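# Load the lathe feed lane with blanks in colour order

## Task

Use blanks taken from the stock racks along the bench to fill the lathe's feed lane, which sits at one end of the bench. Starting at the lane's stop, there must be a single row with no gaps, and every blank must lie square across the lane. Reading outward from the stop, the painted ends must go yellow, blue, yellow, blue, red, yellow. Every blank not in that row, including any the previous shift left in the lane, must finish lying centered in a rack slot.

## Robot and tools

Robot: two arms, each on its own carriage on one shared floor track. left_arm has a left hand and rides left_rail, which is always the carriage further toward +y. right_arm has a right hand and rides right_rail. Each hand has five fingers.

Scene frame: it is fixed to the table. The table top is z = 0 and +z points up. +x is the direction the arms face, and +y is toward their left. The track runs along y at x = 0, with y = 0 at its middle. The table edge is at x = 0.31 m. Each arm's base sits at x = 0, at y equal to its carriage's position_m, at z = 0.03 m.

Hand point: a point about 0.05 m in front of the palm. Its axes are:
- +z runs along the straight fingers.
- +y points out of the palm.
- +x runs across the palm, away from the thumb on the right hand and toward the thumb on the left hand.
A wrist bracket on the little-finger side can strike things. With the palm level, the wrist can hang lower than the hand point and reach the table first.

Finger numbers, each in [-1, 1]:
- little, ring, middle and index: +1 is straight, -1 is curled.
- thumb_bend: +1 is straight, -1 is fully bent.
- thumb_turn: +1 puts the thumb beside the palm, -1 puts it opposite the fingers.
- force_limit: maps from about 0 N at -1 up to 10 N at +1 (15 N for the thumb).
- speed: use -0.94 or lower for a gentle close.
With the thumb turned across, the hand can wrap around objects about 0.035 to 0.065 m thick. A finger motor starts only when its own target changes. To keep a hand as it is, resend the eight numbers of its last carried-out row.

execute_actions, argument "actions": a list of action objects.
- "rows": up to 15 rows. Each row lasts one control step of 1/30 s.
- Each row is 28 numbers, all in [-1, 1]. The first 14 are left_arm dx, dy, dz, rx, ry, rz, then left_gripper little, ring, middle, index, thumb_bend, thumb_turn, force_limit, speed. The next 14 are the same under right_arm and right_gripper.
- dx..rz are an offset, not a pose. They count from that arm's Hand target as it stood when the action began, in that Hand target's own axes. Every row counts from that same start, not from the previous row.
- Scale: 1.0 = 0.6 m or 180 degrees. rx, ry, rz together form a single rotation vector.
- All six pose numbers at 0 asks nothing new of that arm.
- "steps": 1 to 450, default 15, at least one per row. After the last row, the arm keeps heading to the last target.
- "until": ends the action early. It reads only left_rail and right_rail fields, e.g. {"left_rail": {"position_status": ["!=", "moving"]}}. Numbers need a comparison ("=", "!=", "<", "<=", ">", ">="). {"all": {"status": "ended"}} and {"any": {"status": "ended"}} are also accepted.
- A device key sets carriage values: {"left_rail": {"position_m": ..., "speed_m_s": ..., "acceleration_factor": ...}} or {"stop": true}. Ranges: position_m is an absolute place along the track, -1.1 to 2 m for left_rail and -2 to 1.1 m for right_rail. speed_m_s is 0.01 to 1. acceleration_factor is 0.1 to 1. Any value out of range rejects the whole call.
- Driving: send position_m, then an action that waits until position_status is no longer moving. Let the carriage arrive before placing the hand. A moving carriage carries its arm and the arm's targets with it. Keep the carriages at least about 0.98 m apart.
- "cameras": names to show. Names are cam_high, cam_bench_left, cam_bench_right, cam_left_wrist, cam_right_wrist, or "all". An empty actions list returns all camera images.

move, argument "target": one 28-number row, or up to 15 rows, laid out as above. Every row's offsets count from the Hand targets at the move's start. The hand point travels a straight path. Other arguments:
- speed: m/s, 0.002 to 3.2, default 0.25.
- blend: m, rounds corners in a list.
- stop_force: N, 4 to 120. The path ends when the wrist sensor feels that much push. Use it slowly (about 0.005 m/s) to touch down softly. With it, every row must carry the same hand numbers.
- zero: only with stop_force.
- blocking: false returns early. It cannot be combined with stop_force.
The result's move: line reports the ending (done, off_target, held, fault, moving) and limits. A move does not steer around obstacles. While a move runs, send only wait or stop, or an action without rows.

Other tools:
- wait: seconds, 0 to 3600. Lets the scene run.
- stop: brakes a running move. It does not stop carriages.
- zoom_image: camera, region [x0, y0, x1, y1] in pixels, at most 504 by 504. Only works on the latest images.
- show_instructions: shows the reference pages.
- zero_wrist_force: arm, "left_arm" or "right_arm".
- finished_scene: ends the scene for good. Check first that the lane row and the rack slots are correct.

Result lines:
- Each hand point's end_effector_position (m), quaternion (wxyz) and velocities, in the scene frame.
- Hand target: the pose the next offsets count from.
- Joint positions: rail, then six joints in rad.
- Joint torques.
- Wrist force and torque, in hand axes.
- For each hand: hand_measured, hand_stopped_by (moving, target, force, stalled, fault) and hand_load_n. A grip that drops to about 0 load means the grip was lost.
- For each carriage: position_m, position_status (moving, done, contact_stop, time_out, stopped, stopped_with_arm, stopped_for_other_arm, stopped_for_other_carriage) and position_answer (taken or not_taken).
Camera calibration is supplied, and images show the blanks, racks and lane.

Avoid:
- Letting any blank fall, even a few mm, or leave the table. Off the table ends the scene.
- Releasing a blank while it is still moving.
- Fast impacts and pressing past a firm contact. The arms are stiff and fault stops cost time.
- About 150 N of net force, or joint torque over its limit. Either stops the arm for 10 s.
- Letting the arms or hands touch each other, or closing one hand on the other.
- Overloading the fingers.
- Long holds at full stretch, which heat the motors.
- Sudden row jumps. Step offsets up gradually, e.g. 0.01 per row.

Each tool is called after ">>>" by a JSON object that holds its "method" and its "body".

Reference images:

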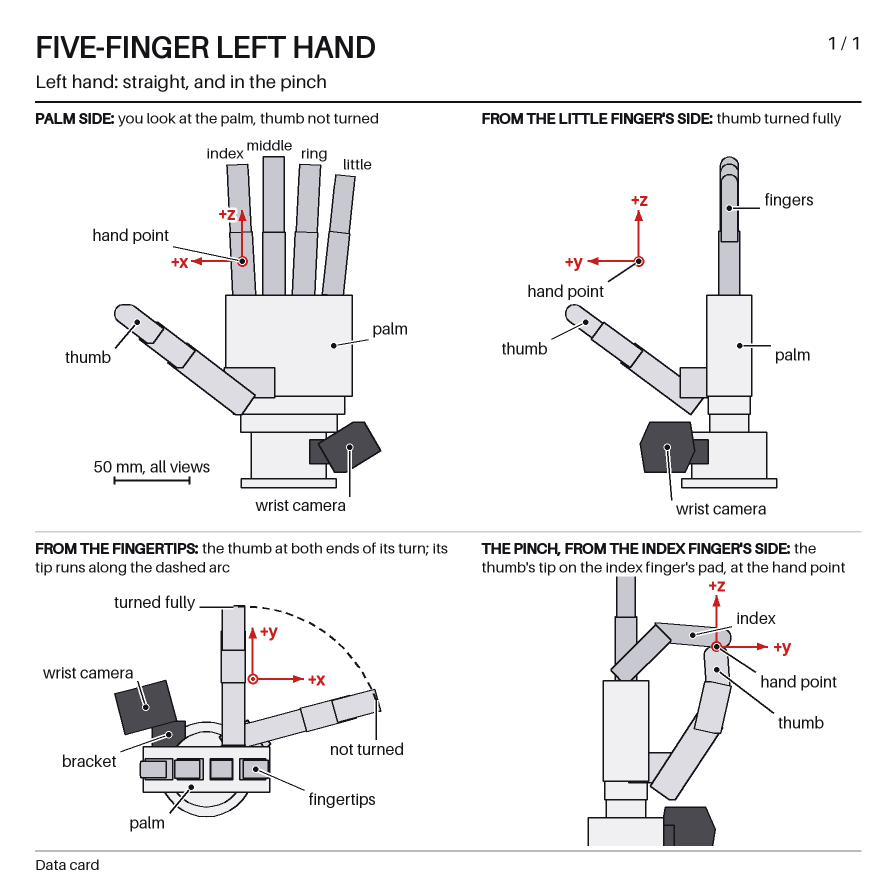

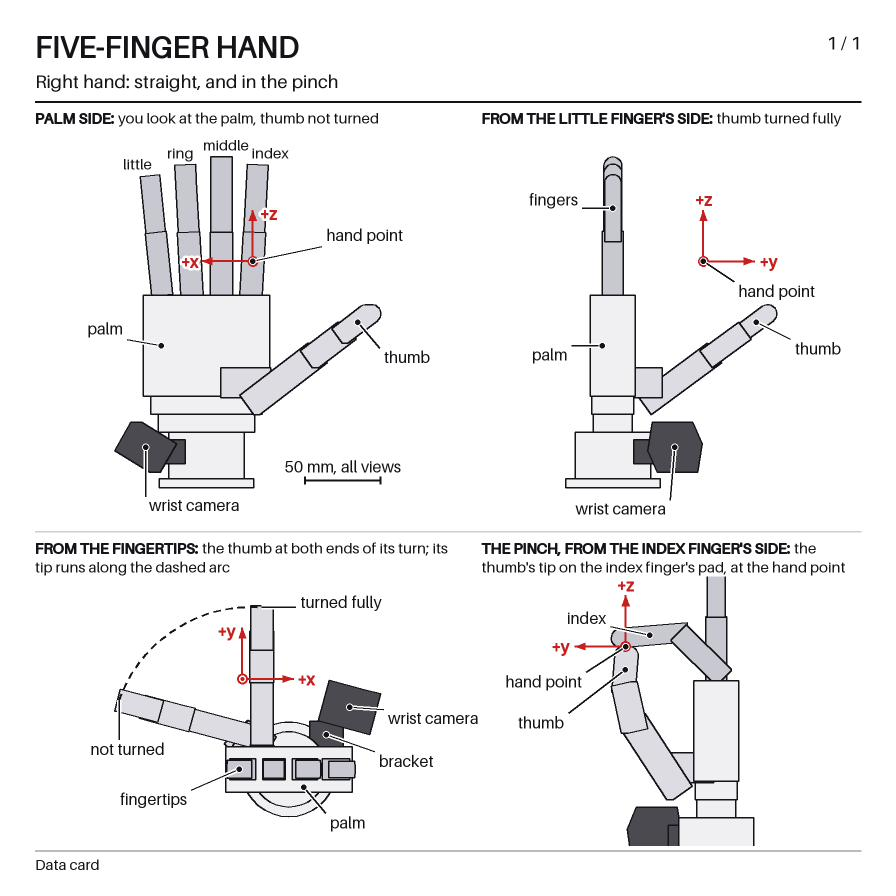

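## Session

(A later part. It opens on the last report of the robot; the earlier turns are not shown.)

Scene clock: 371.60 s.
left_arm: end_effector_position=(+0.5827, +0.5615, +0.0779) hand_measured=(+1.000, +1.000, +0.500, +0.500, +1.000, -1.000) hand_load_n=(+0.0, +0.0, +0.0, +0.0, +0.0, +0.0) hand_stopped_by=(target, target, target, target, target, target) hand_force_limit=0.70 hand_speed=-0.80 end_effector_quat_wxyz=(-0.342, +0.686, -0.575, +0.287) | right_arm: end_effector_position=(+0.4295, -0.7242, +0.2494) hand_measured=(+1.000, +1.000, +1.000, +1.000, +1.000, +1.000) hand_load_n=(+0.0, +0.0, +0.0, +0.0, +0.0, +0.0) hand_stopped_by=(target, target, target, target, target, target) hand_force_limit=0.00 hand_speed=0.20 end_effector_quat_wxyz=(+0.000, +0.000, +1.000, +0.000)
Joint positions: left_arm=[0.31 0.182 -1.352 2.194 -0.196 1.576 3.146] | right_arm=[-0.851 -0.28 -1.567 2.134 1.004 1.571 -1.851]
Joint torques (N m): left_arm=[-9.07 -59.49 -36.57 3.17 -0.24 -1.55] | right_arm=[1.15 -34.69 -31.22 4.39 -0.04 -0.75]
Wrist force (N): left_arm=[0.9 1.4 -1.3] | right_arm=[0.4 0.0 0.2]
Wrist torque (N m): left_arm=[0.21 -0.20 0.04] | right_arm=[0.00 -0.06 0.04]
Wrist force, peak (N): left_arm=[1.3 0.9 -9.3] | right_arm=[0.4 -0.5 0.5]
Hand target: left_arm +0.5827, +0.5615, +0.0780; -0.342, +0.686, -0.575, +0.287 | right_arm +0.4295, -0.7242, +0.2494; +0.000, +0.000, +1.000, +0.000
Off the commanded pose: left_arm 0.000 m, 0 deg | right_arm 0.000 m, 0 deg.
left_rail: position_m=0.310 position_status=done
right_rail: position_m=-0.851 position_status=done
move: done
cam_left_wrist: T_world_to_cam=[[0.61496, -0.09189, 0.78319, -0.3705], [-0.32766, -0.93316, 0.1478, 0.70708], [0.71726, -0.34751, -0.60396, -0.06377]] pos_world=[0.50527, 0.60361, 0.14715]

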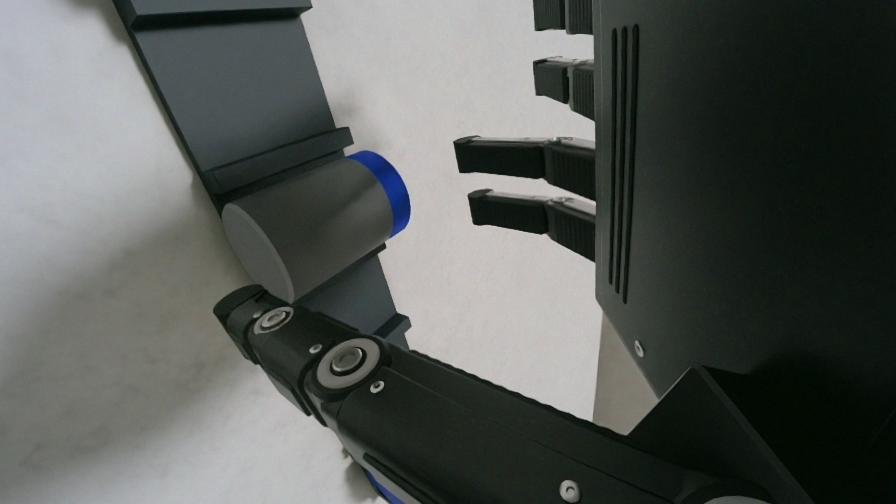

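>>> {"method": "move", "body": {"target": [[0,-0.0799,-0.0602,0,0,0,1,1,0.5,0.5,1,-1,0.7,-0.8,0,0,0,0,0,0,1,1,1,1,1,1,0,0.2],[-0.1323,-0.2077,-0.0567,0,0.0444,0.0334,1,1,0.5,0.5,1,-1,0.7,-0.8,0,0,0,0,0,0,1,1,1,1,1,1,0,0.2]], "speed": 0.25, "blend": [0.02,0]}}

>>> {"method": "execute_actions", "body": {"actions": [{"left_rail":{"position_m":1.95,"acceleration_factor":0.7},"steps":200,"until":{"left_rail":{"position_status":["!=","moving"]}}}], "cameras": ["cam_left_wrist"]}}

Scene clock: 390.13 s.
left_arm: end_effector_position=(+0.6160, +0.6479, +0.1980) hand_measured=(+1.000, +1.000, +0.500, +0.500, +1.000, -1.000) hand_load_n=(+0.0, +0.0, +0.0, +0.0, +0.0, -0.5) hand_stopped_by=(target, target, target, target, target, target) hand_force_limit=0.70 hand_speed=-0.80 end_effector_quat_wxyz=(-0.315, +0.633, -0.633, +0.315) | right_arm: end_effector_position=(+0.4295, -0.7242, +0.2494) hand_measured=(+1.000, +1.000, +1.000, +1.000, +1.000, +1.000) hand_load_n=(+0.0, +0.0, +0.0, +0.0, +0.0, +0.0) hand_stopped_by=(target, target, target, target, target, target) hand_force_limit=0.00 hand_speed=0.20 end_effector_quat_wxyz=(+0.000, +0.000, +1.000, +0.000)
Joint positions: left_arm=[0.31 0.39 -1.34 1.908 0.116 1.879 3.384] | right_arm=[-0.851 -0.28 -1.567 2.134 1.004 1.571 -1.851]
Joint torques (N m): left_arm=[16.41 -43.24 -44.08 3.31 2.1 2.38] | right_arm=[1.44 -32.96 -30.84 4.55 -0.16 -0.46]
Wrist force (N): left_arm=[1.2 1.6 -1.2] | right_arm=[0.1 -0.2 0.5]
Wrist torque (N m): left_arm=[0.33 -0.36 -0.23] | right_arm=[-0.04 -0.04 0.02]
Wrist force, peak (N): left_arm=[2.1 0.9 -1.7] | right_arm=[0.2 -0.6 0.7]
Hand target: left_arm +0.6160, +0.6480, +0.1980; -0.315, +0.633, -0.633, +0.315 | right_arm +0.4295, -0.7242, +0.2494; +0.000, +0.000, +1.000, +0.000
Off the commanded pose: left_arm 0.000 m, 0 deg | right_arm 0.000 m, 0 deg.
left_rail: position_m=0.310 position_status=done
right_rail: position_m=-0.851 position_status=done
move: done

Scene clock: 393.07 s.
left_arm: end_effector_position=(+0.6160, +2.2879, +0.1980) hand_measured=(+1.000, +1.000, +0.500, +0.500, +1.000, -1.000) hand_load_n=(+0.0, +0.0, +0.0, +0.0, +0.0, +0.0) hand_stopped_by=(target, target, target, target, target, target) hand_force_limit=0.70 hand_speed=-0.80 end_effector_quat_wxyz=(-0.315, +0.633, -0.633, +0.315) end_effector_velocity=(+0.000, +0.000, +0.001) end_effector_angular_velocity=(+0.000, -0.001, -0.002) | right_arm: end_effector_position=(+0.4295, -0.7242, +0.2494) hand_measured=(+1.000, +1.000, +1.000, +1.000, +1.000, +1.000) hand_load_n=(+0.0, +0.0, -0.5, +0.0, +0.0, +0.0) hand_stopped_by=(target, target, target, target, target, target) hand_force_limit=0.00 hand_speed=0.20 end_effector_quat_wxyz=(+0.000, +0.000, +1.000, +0.000)
Joint positions: left_arm=[1.95 0.39 -1.34 1.908 0.116 1.879 3.384] | right_arm=[-0.851 -0.28 -1.567 2.134 1.004 1.571 -1.851]
Joint velocities: left_arm=[0.001 0 -0.001 0 0.001 0.001 0] | right_arm=[within noise]
Joint torques (N m): left_arm=[-3.92 -57.27 -32.94 2.14 1.12 2.53] | right_arm=[2.67 -35.23 -30.83 4.21 -0.07 -0.51]
Wrist force (N): left_arm=[1.2 1.5 -1.0] | right_arm=[0.2 -0.1 0.3]
Wrist torque (N m): left_arm=[0.31 -0.35 -0.22] | right_arm=[-0.02 -0.04 0.03]
Wrist force, peak (N): left_arm=[2.7 1.8 -1.2] | right_arm=[0.3 -0.3 0.6]
Hand target: left_arm +0.6160, +2.2879, +0.1980; -0.315, +0.633, -0.633, +0.315 | right_arm +0.4295, -0.7242, +0.2494; +0.000, +0.000, +1.000, +0.000
Off the commanded pose: left_arm 0.000 m, 0 deg | right_arm 0.000 m, 0 deg.
left_rail: position_m=1.950 position_status=done
right_rail: position_m=-0.851 position_status=done
cam_left_wrist: T_world_to_cam=[[0.58962, -0.19718, 0.78324, -0.06995], [-0.48473, -0.86207, 0.14787, 2.24537], [0.64605, -0.46685, -0.60388, 0.90166]] pos_world=[0.54712, 2.34282, 0.26725]

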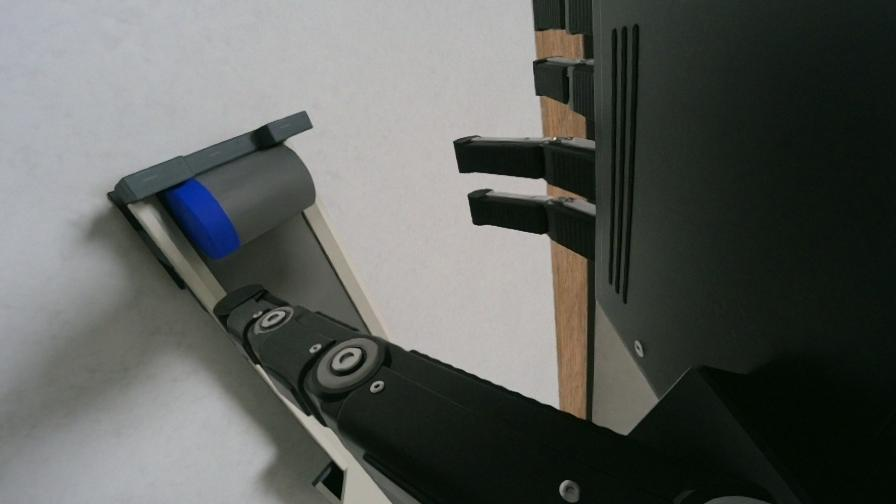

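>>> {"method": "move", "body": {"target": [0,0.1038,0.0782,0,0,0,1,1,0.5,0.5,1,-1,0.7,-0.8,0,0,0,0,0,0,1,1,1,1,1,1,0,0.2], "speed": 0.15, "cameras": ["cam_left_wrist"]}}

>>> {"method": "zoom_image", "body": {"camera": "cam_left_wrist", "region": [100, 50, 550, 450]}}

Scene clock: 396.47 s.
left_arm: end_effector_position=(+0.6160, +2.2880, +0.1201) hand_measured=(+1.000, +1.000, +0.500, +0.500, +1.000, -1.000) hand_load_n=(+0.0, +0.0, +0.0, +0.0, +0.0, +0.5) hand_stopped_by=(target, target, target, target, target, target) hand_force_limit=0.70 hand_speed=-0.80 end_effector_quat_wxyz=(-0.315, +0.633, -0.633, +0.315) | right_arm: end_effector_position=(+0.4295, -0.7242, +0.2494) hand_measured=(+1.000, +1.000, +1.000, +1.000, +1.000, +1.000) hand_load_n=(+0.5, +0.0, +0.0, +0.0, +0.0, +0.0) hand_stopped_by=(target, target, target, target, target, target) hand_force_limit=0.00 hand_speed=0.20 end_effector_quat_wxyz=(+0.000, +0.000, +1.000, +0.000)
Joint positions: left_arm=[1.95 0.39 -1.259 1.968 -0.025 1.879 3.384] | right_arm=[-0.851 -0.28 -1.567 2.134 1.004 1.571 -1.851]
Joint torques (N m): left_arm=[-4.05 -46.33 -21.38 -0.04 0.58 -2.21] | right_arm=[0.26 -34.56 -29.41 4.09 -0.65 -0.59]
Wrist force (N): left_arm=[1.0 1.6 -1.3] | right_arm=[0.3 -0.1 0.4]
Wrist torque (N m): left_arm=[0.31 -0.30 -0.23] | right_arm=[-0.02 -0.06 0.03]
Wrist force, peak (N): left_arm=[1.3 2.5 -0.5] | right_arm=[0.6 -0.3 0.7]
Hand target: left_arm +0.6160, +2.2880, +0.1200; -0.315, +0.633, -0.633, +0.315 | right_arm +0.4295, -0.7242, +0.2494; +0.000, +0.000, +1.000, +0.000
Off the commanded pose: left_arm 0.000 m, 0 deg | right_arm 0.000 m, 0 deg.
left_rail: position_m=1.950 position_status=done
right_rail: position_m=-0.851 position_status=done
move: done
cam_left_wrist: T_world_to_cam=[[0.58971, -0.19725, 0.78316, -0.00879], [-0.48475, -0.86206, 0.14789, 2.25694], [0.64596, -0.46685, -0.60398, 0.85474]] pos_world=[0.54712, 2.34292, 0.18935]

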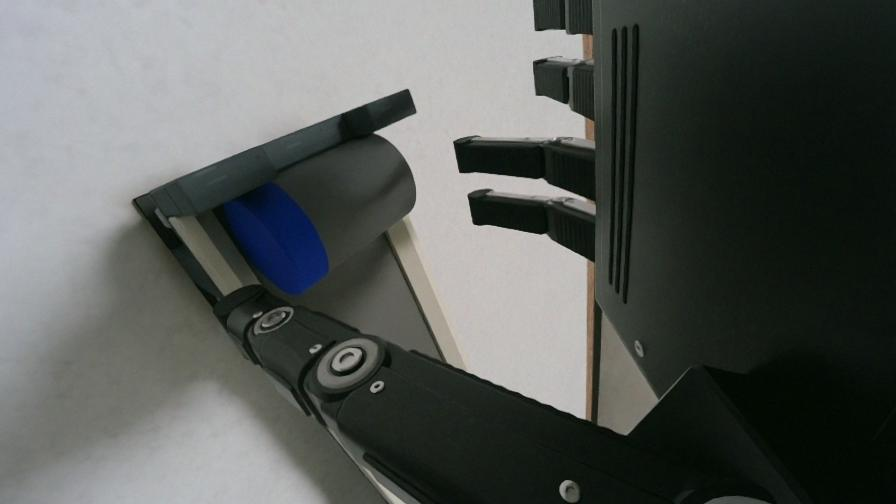

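Scaled by 1.120 from the camera's image (finer frame: 1280x720).

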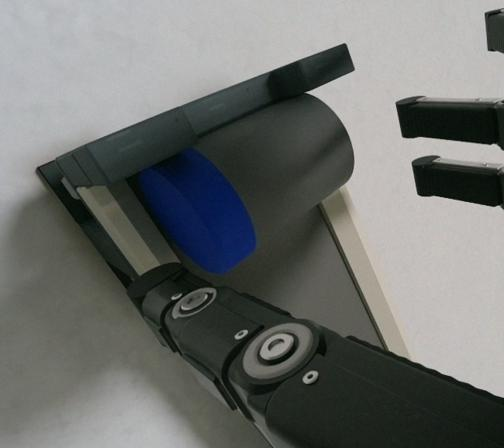

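>>> {"method": "move", "body": {"target": [0,0.0419,0.0316,0,0,0,1,1,0.5,0.5,1,-1,0.7,-0.8,0,0,0,0,0,0,1,1,1,1,1,1,0,0.2], "speed": 0.04, "stop_force": 6}}

>>> {"method": "move", "body": {"target": [0,0,0,0,0,0,1,1,0.1,0.1,0.5,-1,-0.6,-0.94,0,0,0,0,0,0,1,1,1,1,1,1,0,0.2], "cameras": ["cam_left_wrist"]}}

>>> {"method": "zoom_image", "body": {"camera": "cam_left_wrist", "region": [150, 50, 600, 450]}}

Scene clock: 405.10 s.
left_arm: end_effector_position=(+0.6160, +2.2880, +0.0885) hand_measured=(+1.000, +1.000, +0.500, +0.500, +1.000, -1.000) hand_load_n=(+0.0, +0.0, +0.0, +0.0, +0.0, +0.0) hand_stopped_by=(target, target, target, target, target, target) hand_force_limit=0.70 hand_speed=-0.80 end_effector_quat_wxyz=(-0.315, +0.633, -0.633, +0.315) | right_arm: end_effector_position=(+0.4295, -0.7242, +0.2494) hand_measured=(+1.000, +1.000, +1.000, +1.000, +1.000, +1.000) hand_load_n=(+0.0, +0.0, +0.0, +0.0, +0.0, +0.0) hand_stopped_by=(target, target, target, target, target, target) hand_force_limit=0.00 hand_speed=0.20 end_effector_quat_wxyz=(+0.000, +0.000, +1.000, +0.000)
Joint positions: left_arm=[1.95 0.39 -1.221 1.987 -0.082 1.879 3.384] | right_arm=[-0.851 -0.28 -1.567 2.134 1.004 1.571 -1.851]
Joint torques (N m): left_arm=[12.87 -47.43 -19.81 -0.32 1.48 -0.58] | right_arm=[0.02 -37.84 -31.39 4.43 -0.41 -0.93]
Wrist force (N): left_arm=[0.9 1.6 -1.3] | right_arm=[0.1 -0.2 0.3]
Wrist torque (N m): left_arm=[0.33 -0.28 -0.28] | right_arm=[-0.04 -0.03 0.02]
Wrist force, peak (N): left_arm=[1.2 2.0 -1.5] | right_arm=[0.3 -0.4 0.7]
Hand target: left_arm +0.6160, +2.2880, +0.0885; -0.315, +0.633, -0.633, +0.315 | right_arm +0.4295, -0.7242, +0.2494; +0.000, +0.000, +1.000, +0.000
Off the commanded pose: left_arm 0.000 m, 0 deg | right_arm 0.000 m, 0 deg.
left_rail: position_m=1.950 position_status=done
right_rail: position_m=-0.851 position_status=done
move: done

Scene clock: 408.20 s.
left_arm: end_effector_position=(+0.6160, +2.2880, +0.0885) hand_measured=(+1.000, +1.000, +0.214, +0.214, +0.750, -1.000) hand_load_n=(+0.0, +0.0, +3.0, +3.0, +3.0, +0.0) hand_stopped_by=(target, target, force, force, force, target) hand_force_limit=-0.60 hand_speed=-0.94 end_effector_quat_wxyz=(-0.315, +0.633, -0.633, +0.315) | right_arm: end_effector_position=(+0.4295, -0.7242, +0.2494) hand_measured=(+1.000, +1.000, +1.000, +1.000, +1.000, +1.000) hand_load_n=(+0.0, +0.0, +0.0, +0.0, -0.5, +0.0) hand_stopped_by=(target, target, target, target, target, target) hand_force_limit=0.00 hand_speed=0.20 end_effector_quat_wxyz=(+0.000, +0.000, +1.000, +0.000)
Joint positions: left_arm=[1.95 0.39 -1.221 1.987 -0.082 1.879 3.384] | right_arm=[-0.851 -0.28 -1.567 2.134 1.004 1.571 -1.851]
Joint torques (N m): left_arm=[6.28 -49.89 -19.97 3.68 0.35 -1.61] | right_arm=[1.22 -33.77 -30.38 4.31 0 -0.85]
Wrist force (N): left_arm=[1.8 1.1 2.6] | right_arm=[0.1 -0.4 0.3]
Wrist torque (N m): left_arm=[0.45 -0.21 -0.29] | right_arm=[-0.06 -0.03 0.02]
Wrist force, peak (N): left_arm=[2.1 -1.2 4.2] | right_arm=[0.4 -0.2 0.6]
Hand target: left_arm +0.6160, +2.2880, +0.0885; -0.315, +0.633, -0.633, +0.315 | right_arm +0.4295, -0.7242, +0.2494; +0.000, +0.000, +1.000, +0.000
Off the commanded pose: left_arm 0.000 m, 0 deg | right_arm 0.000 m, 0 deg.
left_rail: position_m=1.950 position_status=done
right_rail: position_m=-0.851 position_status=done
move: done
cam_left_wrist: T_world_to_cam=[[0.58962, -0.19718, 0.78324, 0.01584], [-0.48473, -0.86207, 0.14787, 2.26164], [0.64605, -0.46685, -0.60388, 0.83559]] pos_world=[0.54712, 2.34292, 0.15775]

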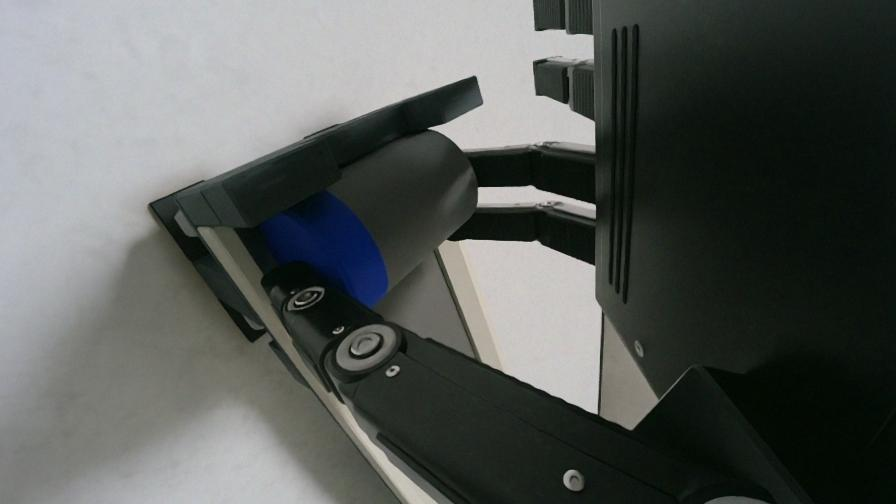

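Scaled by 1.120 from the camera's image (finer frame: 1280x720).

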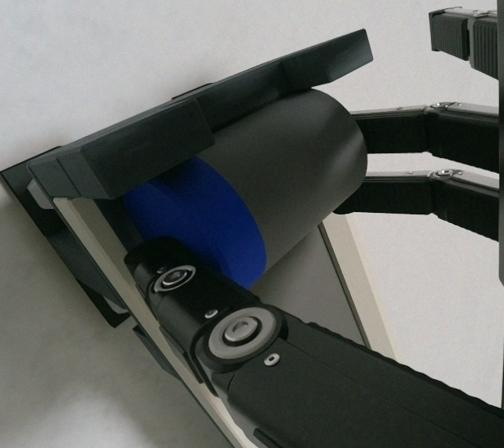

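>>> {"method": "move", "body": {"target": [[0,0,0,0,0,0,1,1,-0.1,-0.1,0.3,-1,0.6,-0.94,0,0,0,0,0,0,1,1,1,1,1,1,0,0.2],[0,-0.0266,-0.0201,0,0,0,1,1,-0.1,-0.1,0.3,-1,0.6,-0.94,0,0,0,0,0,0,1,1,1,1,1,1,0,0.2]], "speed": 0.03, "cameras": ["cam_left_wrist"]}}

>>> {"method": "zoom_image", "body": {"camera": "cam_left_wrist", "region": [150, 50, 600, 450]}}

Scene clock: 413.33 s.
left_arm: end_effector_position=(+0.6160, +2.2880, +0.1085) hand_measured=(+1.000, +1.000, +0.200, +0.194, +0.712, -1.000) hand_load_n=(+0.0, -0.5, +6.0, +5.5, +12.5, +0.5) hand_stopped_by=(target, target, force, force, force, target) hand_force_limit=0.60 hand_speed=-0.94 end_effector_quat_wxyz=(-0.315, +0.633, -0.633, +0.315) | right_arm: end_effector_position=(+0.4295, -0.7242, +0.2494) hand_measured=(+1.000, +1.000, +1.000, +1.000, +1.000, +1.000) hand_load_n=(+0.0, +0.0, +0.0, +0.0, +0.0, +0.0) hand_stopped_by=(target, target, target, target, target, target) hand_force_limit=0.00 hand_speed=0.20 end_effector_quat_wxyz=(+0.000, +0.000, +1.000, +0.000)
Joint positions: left_arm=[1.95 0.39 -1.245 1.975 -0.046 1.879 3.384] | right_arm=[-0.851 -0.28 -1.567 2.134 1.004 1.571 -1.851]
Joint torques (N m): left_arm=[3.63 -76.49 -42.13 2.52 1.37 -0.89] | right_arm=[0.78 -31.41 -31.01 4.38 -0.38 -0.98]
Wrist force (N): left_arm=[0.8 6.3 2.1] | right_arm=[0.0 -0.1 0.3]
Wrist torque (N m): left_arm=[0.38 -0.21 -0.32] | right_arm=[-0.01 -0.01 0.01]
Wrist force, peak (N): left_arm=[2.7 -2.8 9.1] | right_arm=[0.1 -0.3 0.7]
Hand target: left_arm +0.6160, +2.2880, +0.1085; -0.315, +0.633, -0.633, +0.315 | right_arm +0.4295, -0.7242, +0.2494; +0.000, +0.000, +1.000, +0.000
Off the commanded pose: left_arm 0.000 m, 0 deg | right_arm 0.000 m, 0 deg.
left_rail: position_m=1.950 position_status=done
right_rail: position_m=-0.851 position_status=done
move: done
cam_left_wrist: T_world_to_cam=[[0.58962, -0.19718, 0.78324, 0.00017], [-0.48473, -0.86207, 0.14787, 2.25869], [0.64605, -0.46685, -0.60388, 0.84766]] pos_world=[0.54712, 2.34292, 0.17775]

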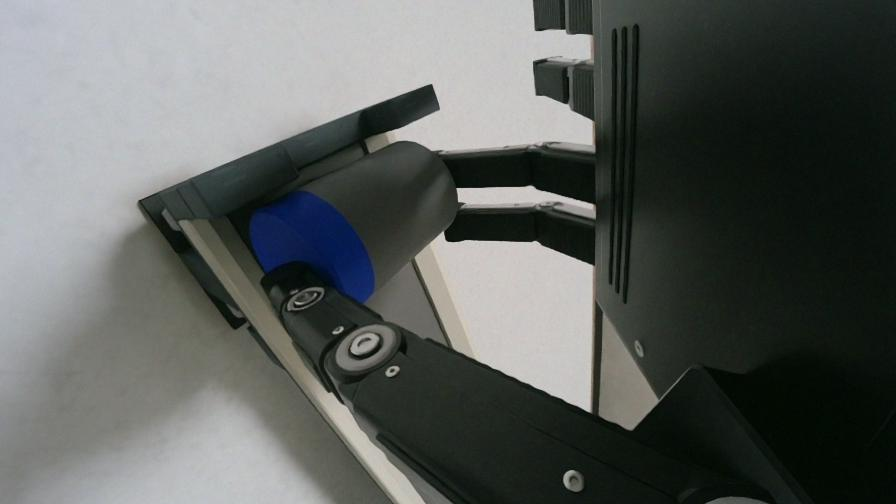

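Scaled by 1.120 from the camera's image (finer frame: 1280x720).

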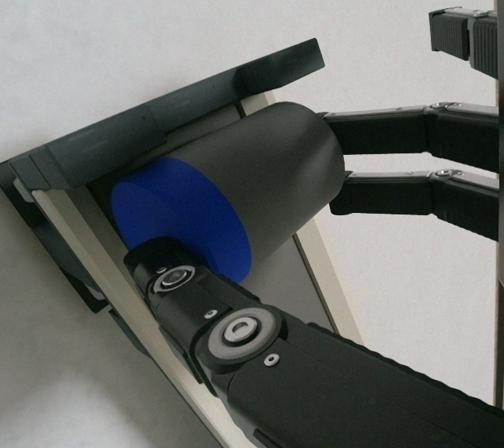

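>>> {"method": "move", "body": {"target": [0,-0.1198,-0.0903,0,0,0,1,1,-0.1,-0.1,0.3,-1,0.6,-0.94,0,0,0,0,0,0,1,1,1,1,1,1,0,0.2], "speed": 0.15}}

>>> {"method": "execute_actions", "body": {"actions": [{"left_rail":{"position_m":0.2,"acceleration_factor":0.6},"steps":220,"until":{"left_rail":{"position_status":["!=","moving"]}}}]}}

Scene clock: 424.90 s.
left_arm: end_effector_position=(+0.6160, +2.2880, +0.1985) hand_measured=(+1.000, +1.000, +0.200, +0.194, +0.712, -1.000) hand_load_n=(+0.0, +0.0, +6.0, +5.5, +12.5, +0.5) hand_stopped_by=(target, target, force, force, force, target) hand_force_limit=0.60 hand_speed=-0.94 end_effector_quat_wxyz=(-0.315, +0.633, -0.633, +0.315) | right_arm: end_effector_position=(+0.4295, -0.7242, +0.2494) hand_measured=(+1.000, +1.000, +1.000, +1.000, +1.000, +1.000) hand_load_n=(+0.0, +0.0, +0.0, +0.0, +0.0, +0.0) hand_stopped_by=(target, target, target, target, target, target) hand_force_limit=0.00 hand_speed=0.20 end_effector_quat_wxyz=(+0.000, +0.000, +1.000, +0.000)
Joint positions: left_arm=[1.95 0.39 -1.341 1.908 0.117 1.879 3.384] | right_arm=[-0.851 -0.28 -1.567 2.134 1.004 1.571 -1.851]
Joint torques (N m): left_arm=[11.15 -74.54 -47.8 2.89 0.86 2.43] | right_arm=[1.21 -33.11 -30.32 4.87 0.01 -1.07]
Wrist force (N): left_arm=[1.3 6.1 2.2] | right_arm=[0.1 -0.2 0.3]
Wrist torque (N m): left_arm=[0.35 -0.33 -0.20] | right_arm=[-0.04 -0.03 0.02]
Wrist force, peak (N): left_arm=[1.2 7.8 3.0] | right_arm=[0.4 -0.5 0.6]
Hand target: left_arm +0.6160, +2.2880, +0.1985; -0.315, +0.633, -0.633, +0.315 | right_arm +0.4295, -0.7242, +0.2494; +0.000, +0.000, +1.000, +0.000
Off the commanded pose: left_arm 0.000 m, 0 deg | right_arm 0.000 m, 0 deg.
left_rail: position_m=1.950 position_status=done
right_rail: position_m=-0.851 position_status=done
move: done

Scene clock: 428.13 s.
left_arm: end_effector_position=(+0.6160, +0.5380, +0.1986) hand_measured=(+1.000, +1.000, +0.200, +0.194, +0.712, -1.000) hand_load_n=(+0.0, +0.0, +6.0, +5.5, +12.5, +0.5) hand_stopped_by=(target, target, force, force, force, target) hand_force_limit=0.60 hand_speed=-0.94 end_effector_quat_wxyz=(-0.315, +0.633, -0.633, +0.315) end_effector_velocity=(-0.001, -0.001, +0.000) end_effector_angular_velocity=(-0.001, +0.001, +0.000) | right_arm: end_effector_position=(+0.4295, -0.7242, +0.2494) hand_measured=(+1.000, +1.000, +1.000, +1.000, +1.000, +1.000) hand_load_n=(+0.0, -0.5, +0.0, +0.0, +0.0, -0.5) hand_stopped_by=(target, target, target, target, target, target) hand_force_limit=0.00 hand_speed=0.20 end_effector_quat_wxyz=(+0.000, +0.000, +1.000, +0.000)
Joint positions: left_arm=[0.2 0.39 -1.341 1.908 0.117 1.879 3.384] | right_arm=[-0.851 -0.28 -1.567 2.134 1.004 1.571 -1.851]
Joint velocities: left_arm=[-0.001 0 -0.001 0.002 0.001 0 0] | right_arm=[within noise]
Joint torques (N m): left_arm=[12.33 -61.19 -32.54 1.65 -0.11 2.2] | right_arm=[0.32 -35.76 -30.45 4.28 0.17 -1.02]
Wrist force (N): left_arm=[1.2 6.0 2.4] | right_arm=[0.2 -0.2 0.7]
Wrist torque (N m): left_arm=[0.32 -0.32 -0.22] | right_arm=[-0.06 -0.05 0.03]
Wrist force, peak (N): left_arm=[3.2 6.4 2.6] | right_arm=[0.2 -0.2 0.8]
Hand target: left_arm +0.6160, +0.5380, +0.1985; -0.315, +0.633, -0.633, +0.315 | right_arm +0.4295, -0.7242, +0.2494; +0.000, +0.000, +1.000, +0.000
Off the commanded pose: left_arm 0.000 m, 0 deg | right_arm 0.000 m, 0 deg.
left_rail: position_m=0.200 position_status=done
right_rail: position_m=-0.851 position_status=done

>>> {"method": "move", "body": {"target": [0.0503,0.1282,0.0473,0,-0.0444,-0.0334,1,1,-0.1,-0.1,0.3,-1,0.6,-0.94,0,0,0,0,0,0,1,1,1,1,1,1,0,0.2], "speed": 0.15, "cameras": ["cam_left_wrist"]}}

>>> {"method": "zoom_image", "body": {"camera": "cam_left_wrist", "region": [0, 0, 450, 450]}}

Scene clock: 433.57 s.
left_arm: end_effector_position=(+0.5924, +0.5078, +0.1201) hand_measured=(+1.000, +1.000, +0.200, +0.194, +0.712, -1.000) hand_load_n=(+0.0, +0.0, +5.5, +5.5, +13.0, +0.5) hand_stopped_by=(target, target, force, force, force, target) hand_force_limit=0.60 hand_speed=-0.94 end_effector_quat_wxyz=(-0.342, +0.686, -0.575, +0.287) | right_arm: end_effector_position=(+0.4295, -0.7242, +0.2494) hand_measured=(+1.000, +1.000, +1.000, +1.000, +1.000, +1.000) hand_load_n=(+0.0, +0.0, +0.0, +0.5, +0.0, +0.0) hand_stopped_by=(target, target, target, target, target, target) hand_force_limit=0.00 hand_speed=0.20 end_effector_quat_wxyz=(+0.000, +0.000, +1.000, +0.000)
Joint positions: left_arm=[0.2 0.295 -1.351 2.088 -0.088 1.667 3.215] | right_arm=[-0.851 -0.28 -1.567 2.134 1.004 1.571 -1.851]
Joint torques (N m): left_arm=[-9.71 -43.46 -21.34 -0.95 -1.11 -1.71] | right_arm=[3.36 -33.08 -30.82 4.36 -0.62 -1.55]
Wrist force (N): left_arm=[0.8 5.5 2.5] | right_arm=[0.0 -0.4 0.2]
Wrist torque (N m): left_arm=[0.20 -0.14 -0.02] | right_arm=[-0.05 -0.01 0.01]
Wrist force, peak (N): left_arm=[1.2 7.0 2.9] | right_arm=[0.2 -0.3 0.7]
Hand target: left_arm +0.5923, +0.5078, +0.1200; -0.342, +0.686, -0.575, +0.287 | right_arm +0.4295, -0.7242, +0.2494; +0.000, +0.000, +1.000, +0.000
Off the commanded pose: left_arm 0.000 m, 0 deg | right_arm 0.000 m, 0 deg.
left_rail: position_m=0.200 position_status=done
right_rail: position_m=-0.851 position_status=done
move: done
cam_left_wrist: T_world_to_cam=[[0.61493, -0.09195, 0.7832, -0.41441], [-0.32771, -0.93316, 0.14774, 0.65394], [0.71726, -0.34751, -0.60396, -0.0639]] pos_world=[0.51497, 0.54991, 0.18935]

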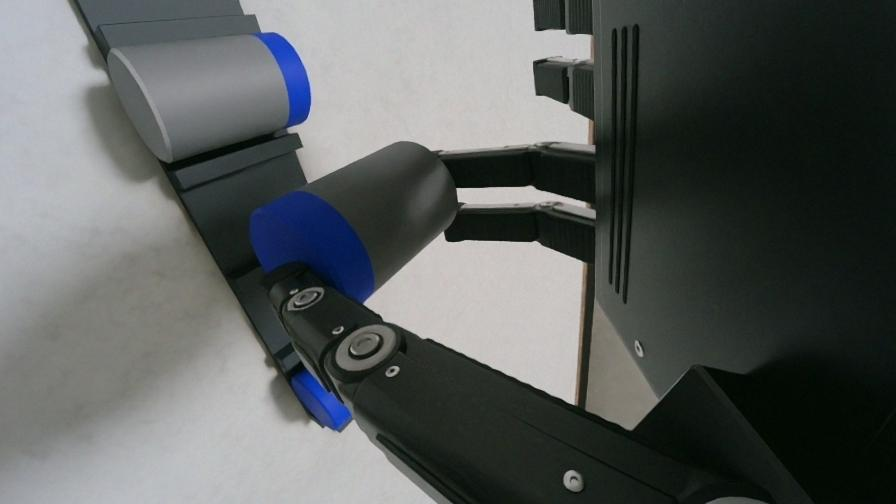

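Scaled by 1.120 from the camera's image (finer frame: 1280x720).

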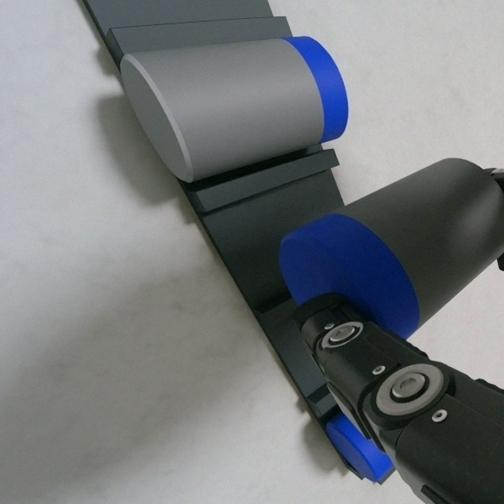

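>>> {"method": "move", "body": {"target": [0,0.0679,0.0512,0,0,0,1,1,-0.1,-0.1,0.3,-1,0.6,-0.94,0,0,0,0,0,0,1,1,1,1,1,1,0,0.2], "speed": 0.08, "cameras": ["cam_left_wrist"]}}

>>> {"method": "zoom_image", "body": {"camera": "cam_left_wrist", "region": [0, 0, 450, 450]}}

Scene clock: 437.53 s.
left_arm: end_effector_position=(+0.5924, +0.5078, +0.0691) hand_measured=(+1.000, +1.000, +0.200, +0.194, +0.712, -1.000) hand_load_n=(-0.5, +0.0, +6.0, +5.5, +12.5, +0.0) hand_stopped_by=(target, target, force, force, force, target) hand_force_limit=0.60 hand_speed=-0.94 end_effector_quat_wxyz=(-0.342, +0.686, -0.575, +0.287) | right_arm: end_effector_position=(+0.4295, -0.7242, +0.2494) hand_measured=(+1.000, +1.000, +1.000, +1.000, +1.000, +1.000) hand_load_n=(+0.0, +0.0, +0.0, +0.0, +0.0, +0.0) hand_stopped_by=(target, target, target, target, target, target) hand_force_limit=0.00 hand_speed=0.20 end_effector_quat_wxyz=(+0.000, +0.000, +1.000, +0.000)
Joint positions: left_arm=[0.2 0.295 -1.283 2.12 -0.188 1.667 3.214] | right_arm=[-0.851 -0.28 -1.567 2.134 1.004 1.571 -1.851]
Joint torques (N m): left_arm=[-2.93 -47.62 -19.12 -1.07 -0.18 -0.92] | right_arm=[0.03 -33.33 -31.27 4.11 0.3 -1.06]
Wrist force (N): left_arm=[0.5 5.6 2.6] | right_arm=[0.0 0.0 0.3]
Wrist torque (N m): left_arm=[0.17 -0.02 -0.03] | right_arm=[0.00 -0.01 0.02]
Wrist force, peak (N): left_arm=[0.4 6.6 3.1] | right_arm=[0.1 -0.3 0.8]
Hand target: left_arm +0.5924, +0.5078, +0.0690; -0.342, +0.686, -0.575, +0.287 | right_arm +0.4295, -0.7242, +0.2494; +0.000, +0.000, +1.000, +0.000
Off the commanded pose: left_arm 0.000 m, 0 deg | right_arm 0.000 m, 0 deg.
left_rail: position_m=0.200 position_status=done
right_rail: position_m=-0.851 position_status=done
move: done
cam_left_wrist: T_world_to_cam=[[0.61496, -0.09189, 0.78319, -0.37451], [-0.32766, -0.93316, 0.1478, 0.66144], [0.71726, -0.34751, -0.60396, -0.0947]] pos_world=[0.51497, 0.54991, 0.13835]

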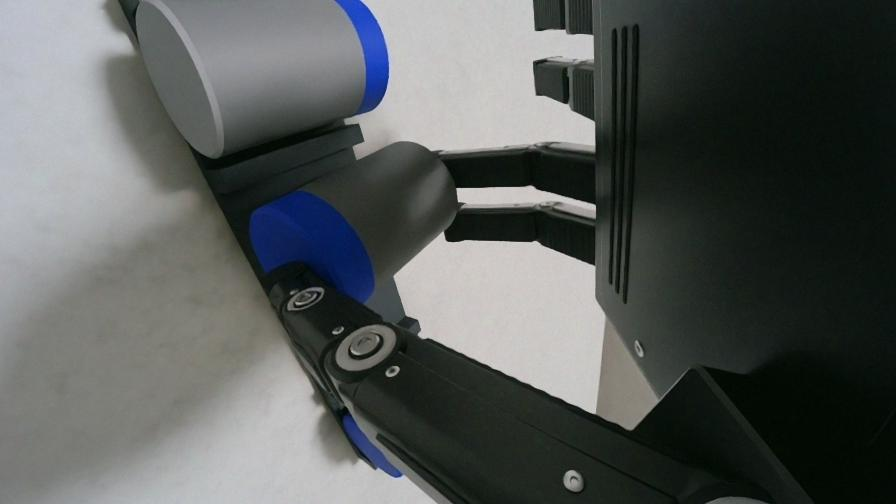

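Scaled by 1.120 from the camera's image (finer frame: 1280x720).

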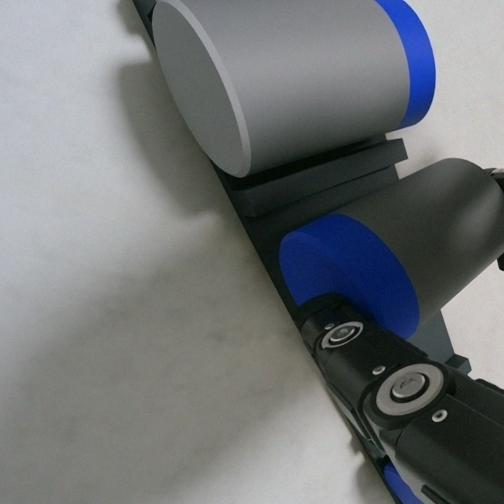

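>>> {"method": "move", "body": {"target": [0.001,0.0266,0.0201,0,0,0,1,1,-0.1,-0.1,0.3,-1,0.6,-0.94,0,0,0,0,0,0,1,1,1,1,1,1,0,0.2], "speed": 0.008, "stop_force": 4}}

Scene clock: 443.70 s.
left_arm: end_effector_position=(+0.5925, +0.5073, +0.0524) hand_measured=(+1.000, +1.000, +0.200, +0.194, +0.712, -1.000) hand_load_n=(+0.0, +0.0, +6.0, +5.5, +12.5, +0.0) hand_stopped_by=(target, target, force, force, force, target) hand_force_limit=0.60 hand_speed=-0.94 end_effector_quat_wxyz=(-0.342, +0.686, -0.575, +0.287) | right_arm: end_effector_position=(+0.4295, -0.7242, +0.2494) hand_measured=(+1.000, +1.000, +1.000, +1.000, +1.000, +1.000) hand_load_n=(+0.0, +0.0, +0.0, +0.0, +0.0, +0.0) hand_stopped_by=(target, target, target, target, target, target) hand_force_limit=0.00 hand_speed=0.20 end_effector_quat_wxyz=(+0.000, +0.000, +1.000, +0.000)
Joint positions: left_arm=[0.2 0.294 -1.259 2.129 -0.221 1.666 3.214] | right_arm=[-0.851 -0.28 -1.567 2.134 1.004 1.571 -1.851]
Joint torques (N m): left_arm=[-0.25 -72.9 -38.37 2.64 -0.38 0.06] | right_arm=[3.06 -33.33 -29.8 4.4 -0.39 -1.58]
Wrist force (N): left_arm=[1.1 5.5 2.2] | right_arm=[0.0 -0.1 0.5]
Wrist torque (N m): left_arm=[0.19 -0.13 -0.04] | right_arm=[-0.04 -0.03 0.02]
Wrist force, peak (N): left_arm=[0.8 6.1 3.1] | right_arm=[0.6 -0.2 0.6]
Hand target: left_arm +0.5925, +0.5073, +0.0524; -0.342, +0.686, -0.575, +0.287 (not the last commanded pose) | right_arm +0.4295, -0.7242, +0.2494; +0.000, +0.000, +1.000, +0.000
Off the commanded pose: left_arm 0.003 m, 0 deg | right_arm 0.000 m, 0 deg.
left_rail: position_m=0.200 position_status=done
right_rail: position_m=-0.851 position_status=done
move: contact (left_arm)

>>> {"method": "move", "body": {"target": [[0,0.0016,0.0012,0,0,0,1,1,-0.1,-0.1,0.3,-1,0.6,-0.94,0,0,0,0,0,0,1,1,1,1,1,1,0,0.2],[0,0.0016,0.0012,0,0,0,1,1,0.5,0.5,1,-1,0.6,-0.8,0,0,0,0,0,0,1,1,1,1,1,1,0,0.2],[0,-0.0599,-0.0451,0,0,0,1,1,0.5,0.5,1,-1,0.6,-0.8,0,0,0,0,0,0,1,1,1,1,1,1,0,0.2]], "speed": [0.005,0.005,0.08], "cameras": ["cam_left_wrist"]}}

>>> {"method": "zoom_image", "body": {"camera": "cam_left_wrist", "region": [0, 0, 450, 450]}}

Scene clock: 450.43 s.
left_arm: end_effector_position=(+0.5925, +0.5073, +0.0973) hand_measured=(+1.000, +1.000, +0.500, +0.500, +1.000, -1.000) hand_load_n=(+0.0, +0.0, +0.0, +0.0, -0.5, +0.0) hand_stopped_by=(target, target, target, target, target, target) hand_force_limit=0.60 hand_speed=-0.80 end_effector_quat_wxyz=(-0.342, +0.686, -0.575, +0.287) | right_arm: end_effector_position=(+0.4295, -0.7242, +0.2494) hand_measured=(+1.000, +1.000, +1.000, +1.000, +1.000, +1.000) hand_load_n=(+0.0, +0.0, +0.0, +0.0, +0.0, +0.0) hand_stopped_by=(target, target, target, target, target, target) hand_force_limit=0.00 hand_speed=0.20 end_effector_quat_wxyz=(+0.000, +0.000, +1.000, +0.000)
Joint positions: left_arm=[0.2 0.294 -1.322 2.104 -0.133 1.666 3.214] | right_arm=[-0.851 -0.28 -1.567 2.134 1.004 1.571 -1.851]
Joint torques (N m): left_arm=[8.27 -64.35 -37.89 2.89 -0.83 -1.26] | right_arm=[0.52 -36.58 -31.68 4.53 0.12 -1.6]
Wrist force (N): left_arm=[1.0 1.0 -0.6] | right_arm=[0.1 -0.1 0.3]
Wrist torque (N m): left_arm=[0.12 -0.20 0.09] | right_arm=[-0.02 -0.04 0.03]
Wrist force, peak (N): left_arm=[1.4 1.8 -7.1] | right_arm=[0.1 -0.2 0.8]
Hand target: left_arm +0.5925, +0.5073, +0.0974; -0.342, +0.686, -0.575, +0.287 | right_arm +0.4295, -0.7242, +0.2494; +0.000, +0.000, +1.000, +0.000
Off the commanded pose: left_arm 0.000 m, 0 deg | right_arm 0.000 m, 0 deg.
left_rail: position_m=0.200 position_status=done
right_rail: position_m=-0.851 position_status=done
move: done
cam_left_wrist: T_world_to_cam=[[0.61496, -0.09189, 0.78319, -0.3967], [-0.32766, -0.93316, 0.1478, 0.65684], [0.71726, -0.34751, -0.60396, -0.07792]] pos_world=[0.51507, 0.54941, 0.16655]

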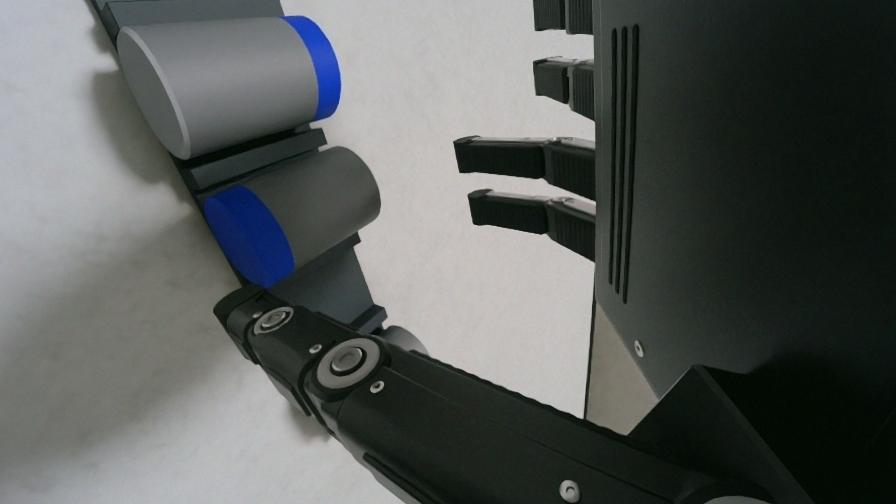

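Scaled by 1.120 from the camera's image (finer frame: 1280x720).

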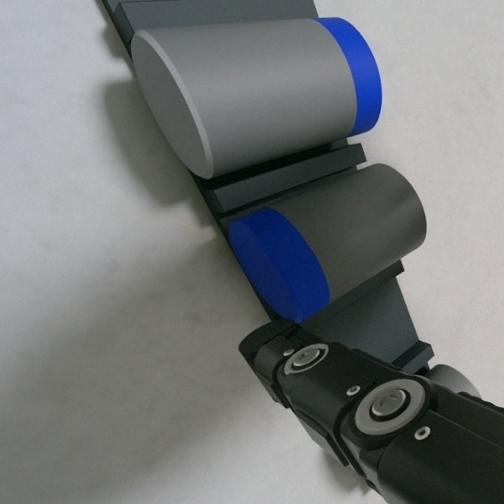

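>>> {"method": "execute_actions", "body": {"actions": [{"left_rail":{"position_m":0.36,"acceleration_factor":0.8},"steps":120,"until":{"left_rail":{"position_status":["!=","moving"]}}}], "cameras": ["cam_left_wrist"]}}

>>> {"method": "zoom_image", "body": {"camera": "cam_left_wrist", "region": [0, 0, 450, 450]}}

Scene clock: 457.63 s.
left_arm: end_effector_position=(+0.5925, +0.6673, +0.0974) hand_measured=(+1.000, +1.000, +0.500, +0.500, +1.000, -1.000) hand_load_n=(+0.0, +0.0, +0.0, +0.0, +0.0, +0.0) hand_stopped_by=(target, target, target, target, target, target) hand_force_limit=0.60 hand_speed=-0.80 end_effector_quat_wxyz=(-0.342, +0.686, -0.575, +0.287) end_effector_velocity=(+0.001, +0.001, +0.001) end_effector_angular_velocity=(+0.001, -0.003, +0.000) | right_arm: end_effector_position=(+0.4295, -0.7242, +0.2494) hand_measured=(+1.000, +1.000, +1.000, +1.000, +1.000, +1.000) hand_load_n=(+0.0, +0.0, +0.0, +0.0, +0.0, +0.0) hand_stopped_by=(target, target, target, target, target, target) hand_force_limit=0.00 hand_speed=0.20 end_effector_quat_wxyz=(+0.000, +0.000, +1.000, +0.000)
Joint positions: left_arm=[0.36 0.294 -1.322 2.104 -0.133 1.666 3.214] | right_arm=[-0.851 -0.28 -1.567 2.134 1.004 1.571 -1.851]
Joint velocities: left_arm=[0.001 0 -0.001 -0.001 -0.001 0 0] | right_arm=[within noise]
Joint torques (N m): left_arm=[10 -55.02 -32.51 1.77 0.15 -1.66] | right_arm=[1.05 -36.67 -32.15 4.09 0.09 -1.33]
Wrist force (N): left_arm=[0.8 1.2 -0.7] | right_arm=[0.2 -0.1 0.5]
Wrist torque (N m): left_arm=[0.16 -0.17 0.07] | right_arm=[-0.03 -0.05 0.03]
Wrist force, peak (N): left_arm=[2.3 1.1 -0.8] | right_arm=[0.3 -0.2 0.8]
Hand target: left_arm +0.5925, +0.6673, +0.0974; -0.342, +0.686, -0.575, +0.287 | right_arm +0.4295, -0.7242, +0.2494; +0.000, +0.000, +1.000, +0.000
Off the commanded pose: left_arm 0.000 m, 0 deg | right_arm 0.000 m, 0 deg.
left_rail: position_m=0.360 position_status=done
right_rail: position_m=-0.851 position_status=done
cam_left_wrist: T_world_to_cam=[[0.61493, -0.09196, 0.7832, -0.38202], [-0.32771, -0.93315, 0.14774, 0.80617], [0.71726, -0.34751, -0.60396, -0.02226]] pos_world=[0.51507, 0.70941, 0.16665]

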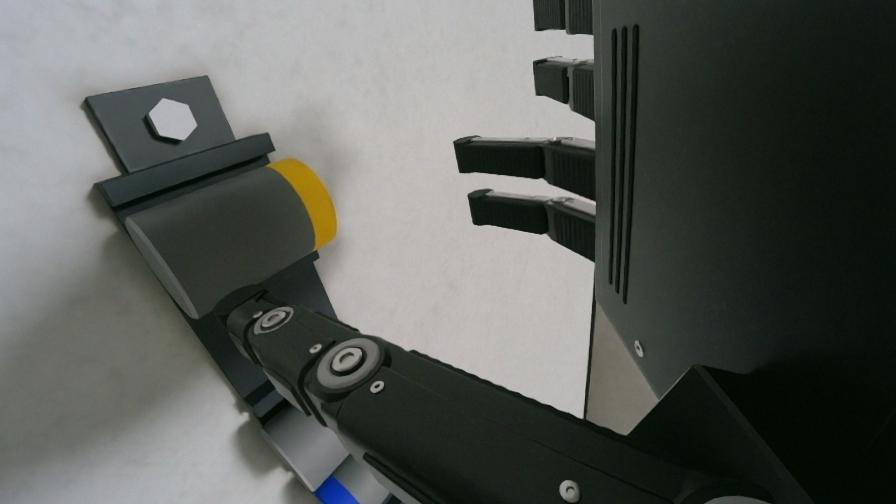

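Scaled by 1.120 from the camera's image (finer frame: 1280x720).

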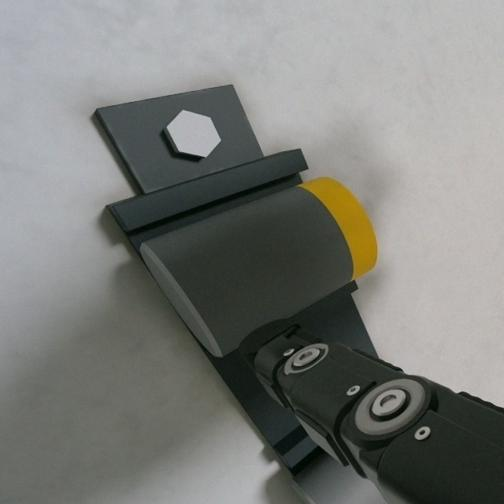

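>>> {"method": "move", "body": {"target": [[-0.006,0.0527,-0.0218,0,0,0,1,1,0.5,0.5,1,-1,0.6,-0.8,0,0,0,0,0,0,1,1,1,1,1,1,0,0.2],[-0.006,0.1007,0.0142,0,0,0,1,1,0.5,0.5,1,-1,0.6,-0.8,0,0,0,0,0,0,1,1,1,1,1,1,0,0.2]], "speed": [0.1,0.05], "stop_force": 8}}

>>> {"method": "move", "body": {"target": [0,0,0,0,0,0,1,1,0.1,0.1,0.5,-1,-0.6,-0.94,0,0,0,0,0,0,1,1,1,1,1,1,0,0.2], "cameras": ["cam_left_wrist"]}}

>>> {"method": "zoom_image", "body": {"camera": "cam_left_wrist", "region": [150, 50, 600, 450]}}

Scene clock: 468.83 s.
left_arm: end_effector_position=(+0.5627, +0.6657, +0.0440) hand_measured=(+1.000, +1.000, +0.500, +0.500, +1.000, -1.000) hand_load_n=(+0.0, +0.0, +0.0, +0.0, +0.0, +0.0) hand_stopped_by=(target, target, target, target, target, target) hand_force_limit=0.60 hand_speed=-0.80 end_effector_quat_wxyz=(-0.342, +0.686, -0.575, +0.287) | right_arm: end_effector_position=(+0.4295, -0.7242, +0.2494) hand_measured=(+1.000, +1.000, +1.000, +1.000, +1.000, +1.000) hand_load_n=(+0.0, +0.0, +0.0, +0.0, -0.5, +0.0) hand_stopped_by=(target, target, target, target, target, target) hand_force_limit=0.00 hand_speed=0.20 end_effector_quat_wxyz=(+0.000, +0.000, +1.000, +0.000)
Joint positions: left_arm=[0.36 0.309 -1.278 2.182 -0.253 1.678 3.223] | right_arm=[-0.851 -0.28 -1.567 2.134 1.004 1.571 -1.851]
Joint torques (N m): left_arm=[15.56 -41.52 -14.38 -0.52 2.21 1.54] | right_arm=[0.9 -36.51 -30.83 4.08 -0.18 -1.25]
Wrist force (N): left_arm=[0.3 1.0 -1.3] | right_arm=[0.3 -0.1 0.5]
Wrist torque (N m): left_arm=[0.10 -0.07 -0.32] | right_arm=[-0.02 -0.06 0.04]
Wrist force, peak (N): left_arm=[0.6 1.9 -1.2] | right_arm=[0.2 -0.5 0.7]
Hand target: left_arm +0.5627, +0.6657, +0.0440; -0.342, +0.686, -0.575, +0.287 | right_arm +0.4295, -0.7242, +0.2494; +0.000, +0.000, +1.000, +0.000
Off the commanded pose: left_arm 0.000 m, 0 deg | right_arm 0.000 m, 0 deg.
left_rail: position_m=0.360 position_status=done
right_rail: position_m=-0.851 position_status=done
move: done

Scene clock: 473.03 s.
left_arm: end_effector_position=(+0.5627, +0.6657, +0.0440) hand_measured=(+1.000, +1.000, +0.292, +0.276, +0.654, -1.000) hand_load_n=(+0.0, -0.5, +0.0, +2.0, +3.0, +0.0) hand_stopped_by=(target, target, force, force, force, target) hand_force_limit=-0.60 hand_speed=-0.94 end_effector_quat_wxyz=(-0.342, +0.686, -0.575, +0.287) | right_arm: end_effector_position=(+0.4295, -0.7242, +0.2494) hand_measured=(+1.000, +1.000, +1.000, +1.000, +1.000, +1.000) hand_load_n=(+0.0, +0.0, +0.0, +0.0, +0.0, +0.0) hand_stopped_by=(target, target, target, target, target, target) hand_force_limit=0.00 hand_speed=0.20 end_effector_quat_wxyz=(+0.000, +0.000, +1.000, +0.000)
Joint positions: left_arm=[0.36 0.309 -1.278 2.182 -0.253 1.678 3.223] | right_arm=[-0.851 -0.28 -1.567 2.134 1.004 1.571 -1.851]
Joint torques (N m): left_arm=[18.25 -40.27 -14.42 3 0.05 -0.27] | right_arm=[-1.91 -37.54 -32.7 4.21 0.05 -1.18]
Wrist force (N): left_arm=[1.3 1.3 -1.3] | right_arm=[0.2 -0.1 0.2]
Wrist torque (N m): left_arm=[0.19 -0.15 -0.30] | right_arm=[-0.02 -0.05 0.03]
Wrist force, peak (N): left_arm=[1.2 1.3 -1.6] | right_arm=[0.3 -0.3 0.8]
Hand target: left_arm +0.5627, +0.6657, +0.0440; -0.342, +0.686, -0.575, +0.287 | right_arm +0.4295, -0.7242, +0.2494; +0.000, +0.000, +1.000, +0.000
Off the commanded pose: left_arm 0.000 m, 0 deg | right_arm 0.000 m, 0 deg.
left_rail: position_m=0.360 position_status=done
right_rail: position_m=-0.851 position_status=done
move: done
cam_left_wrist: T_world_to_cam=[[0.61496, -0.09189, 0.78319, -0.32213], [-0.32766, -0.93316, 0.1478, 0.8029], [0.71726, -0.34751, -0.60396, -0.03373]] pos_world=[0.48537, 0.70791, 0.11325]

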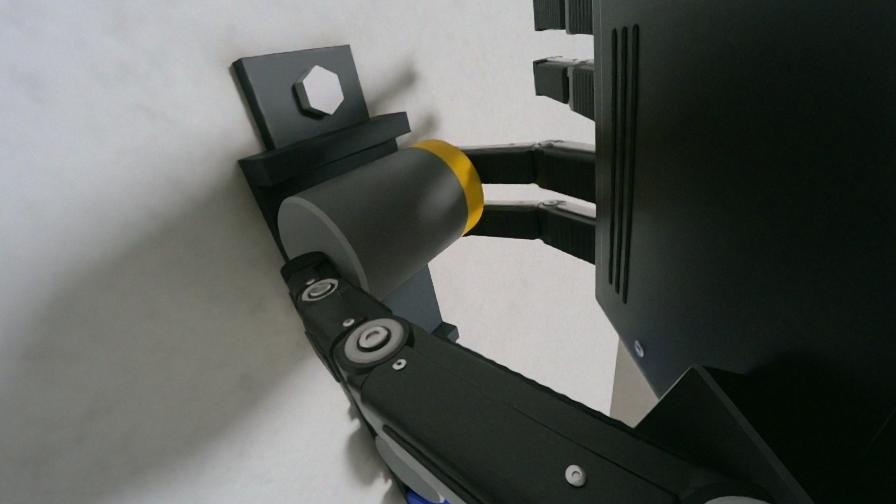

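Scaled by 1.120 from the camera's image (finer frame: 1280x720).

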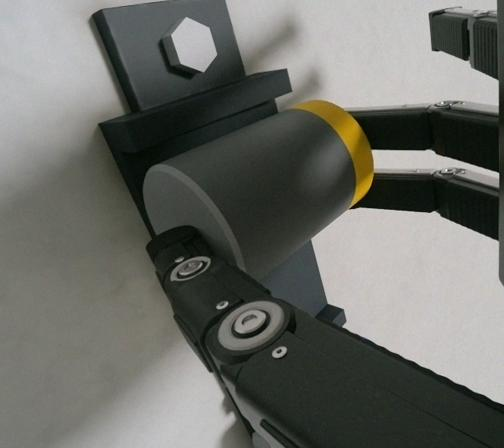

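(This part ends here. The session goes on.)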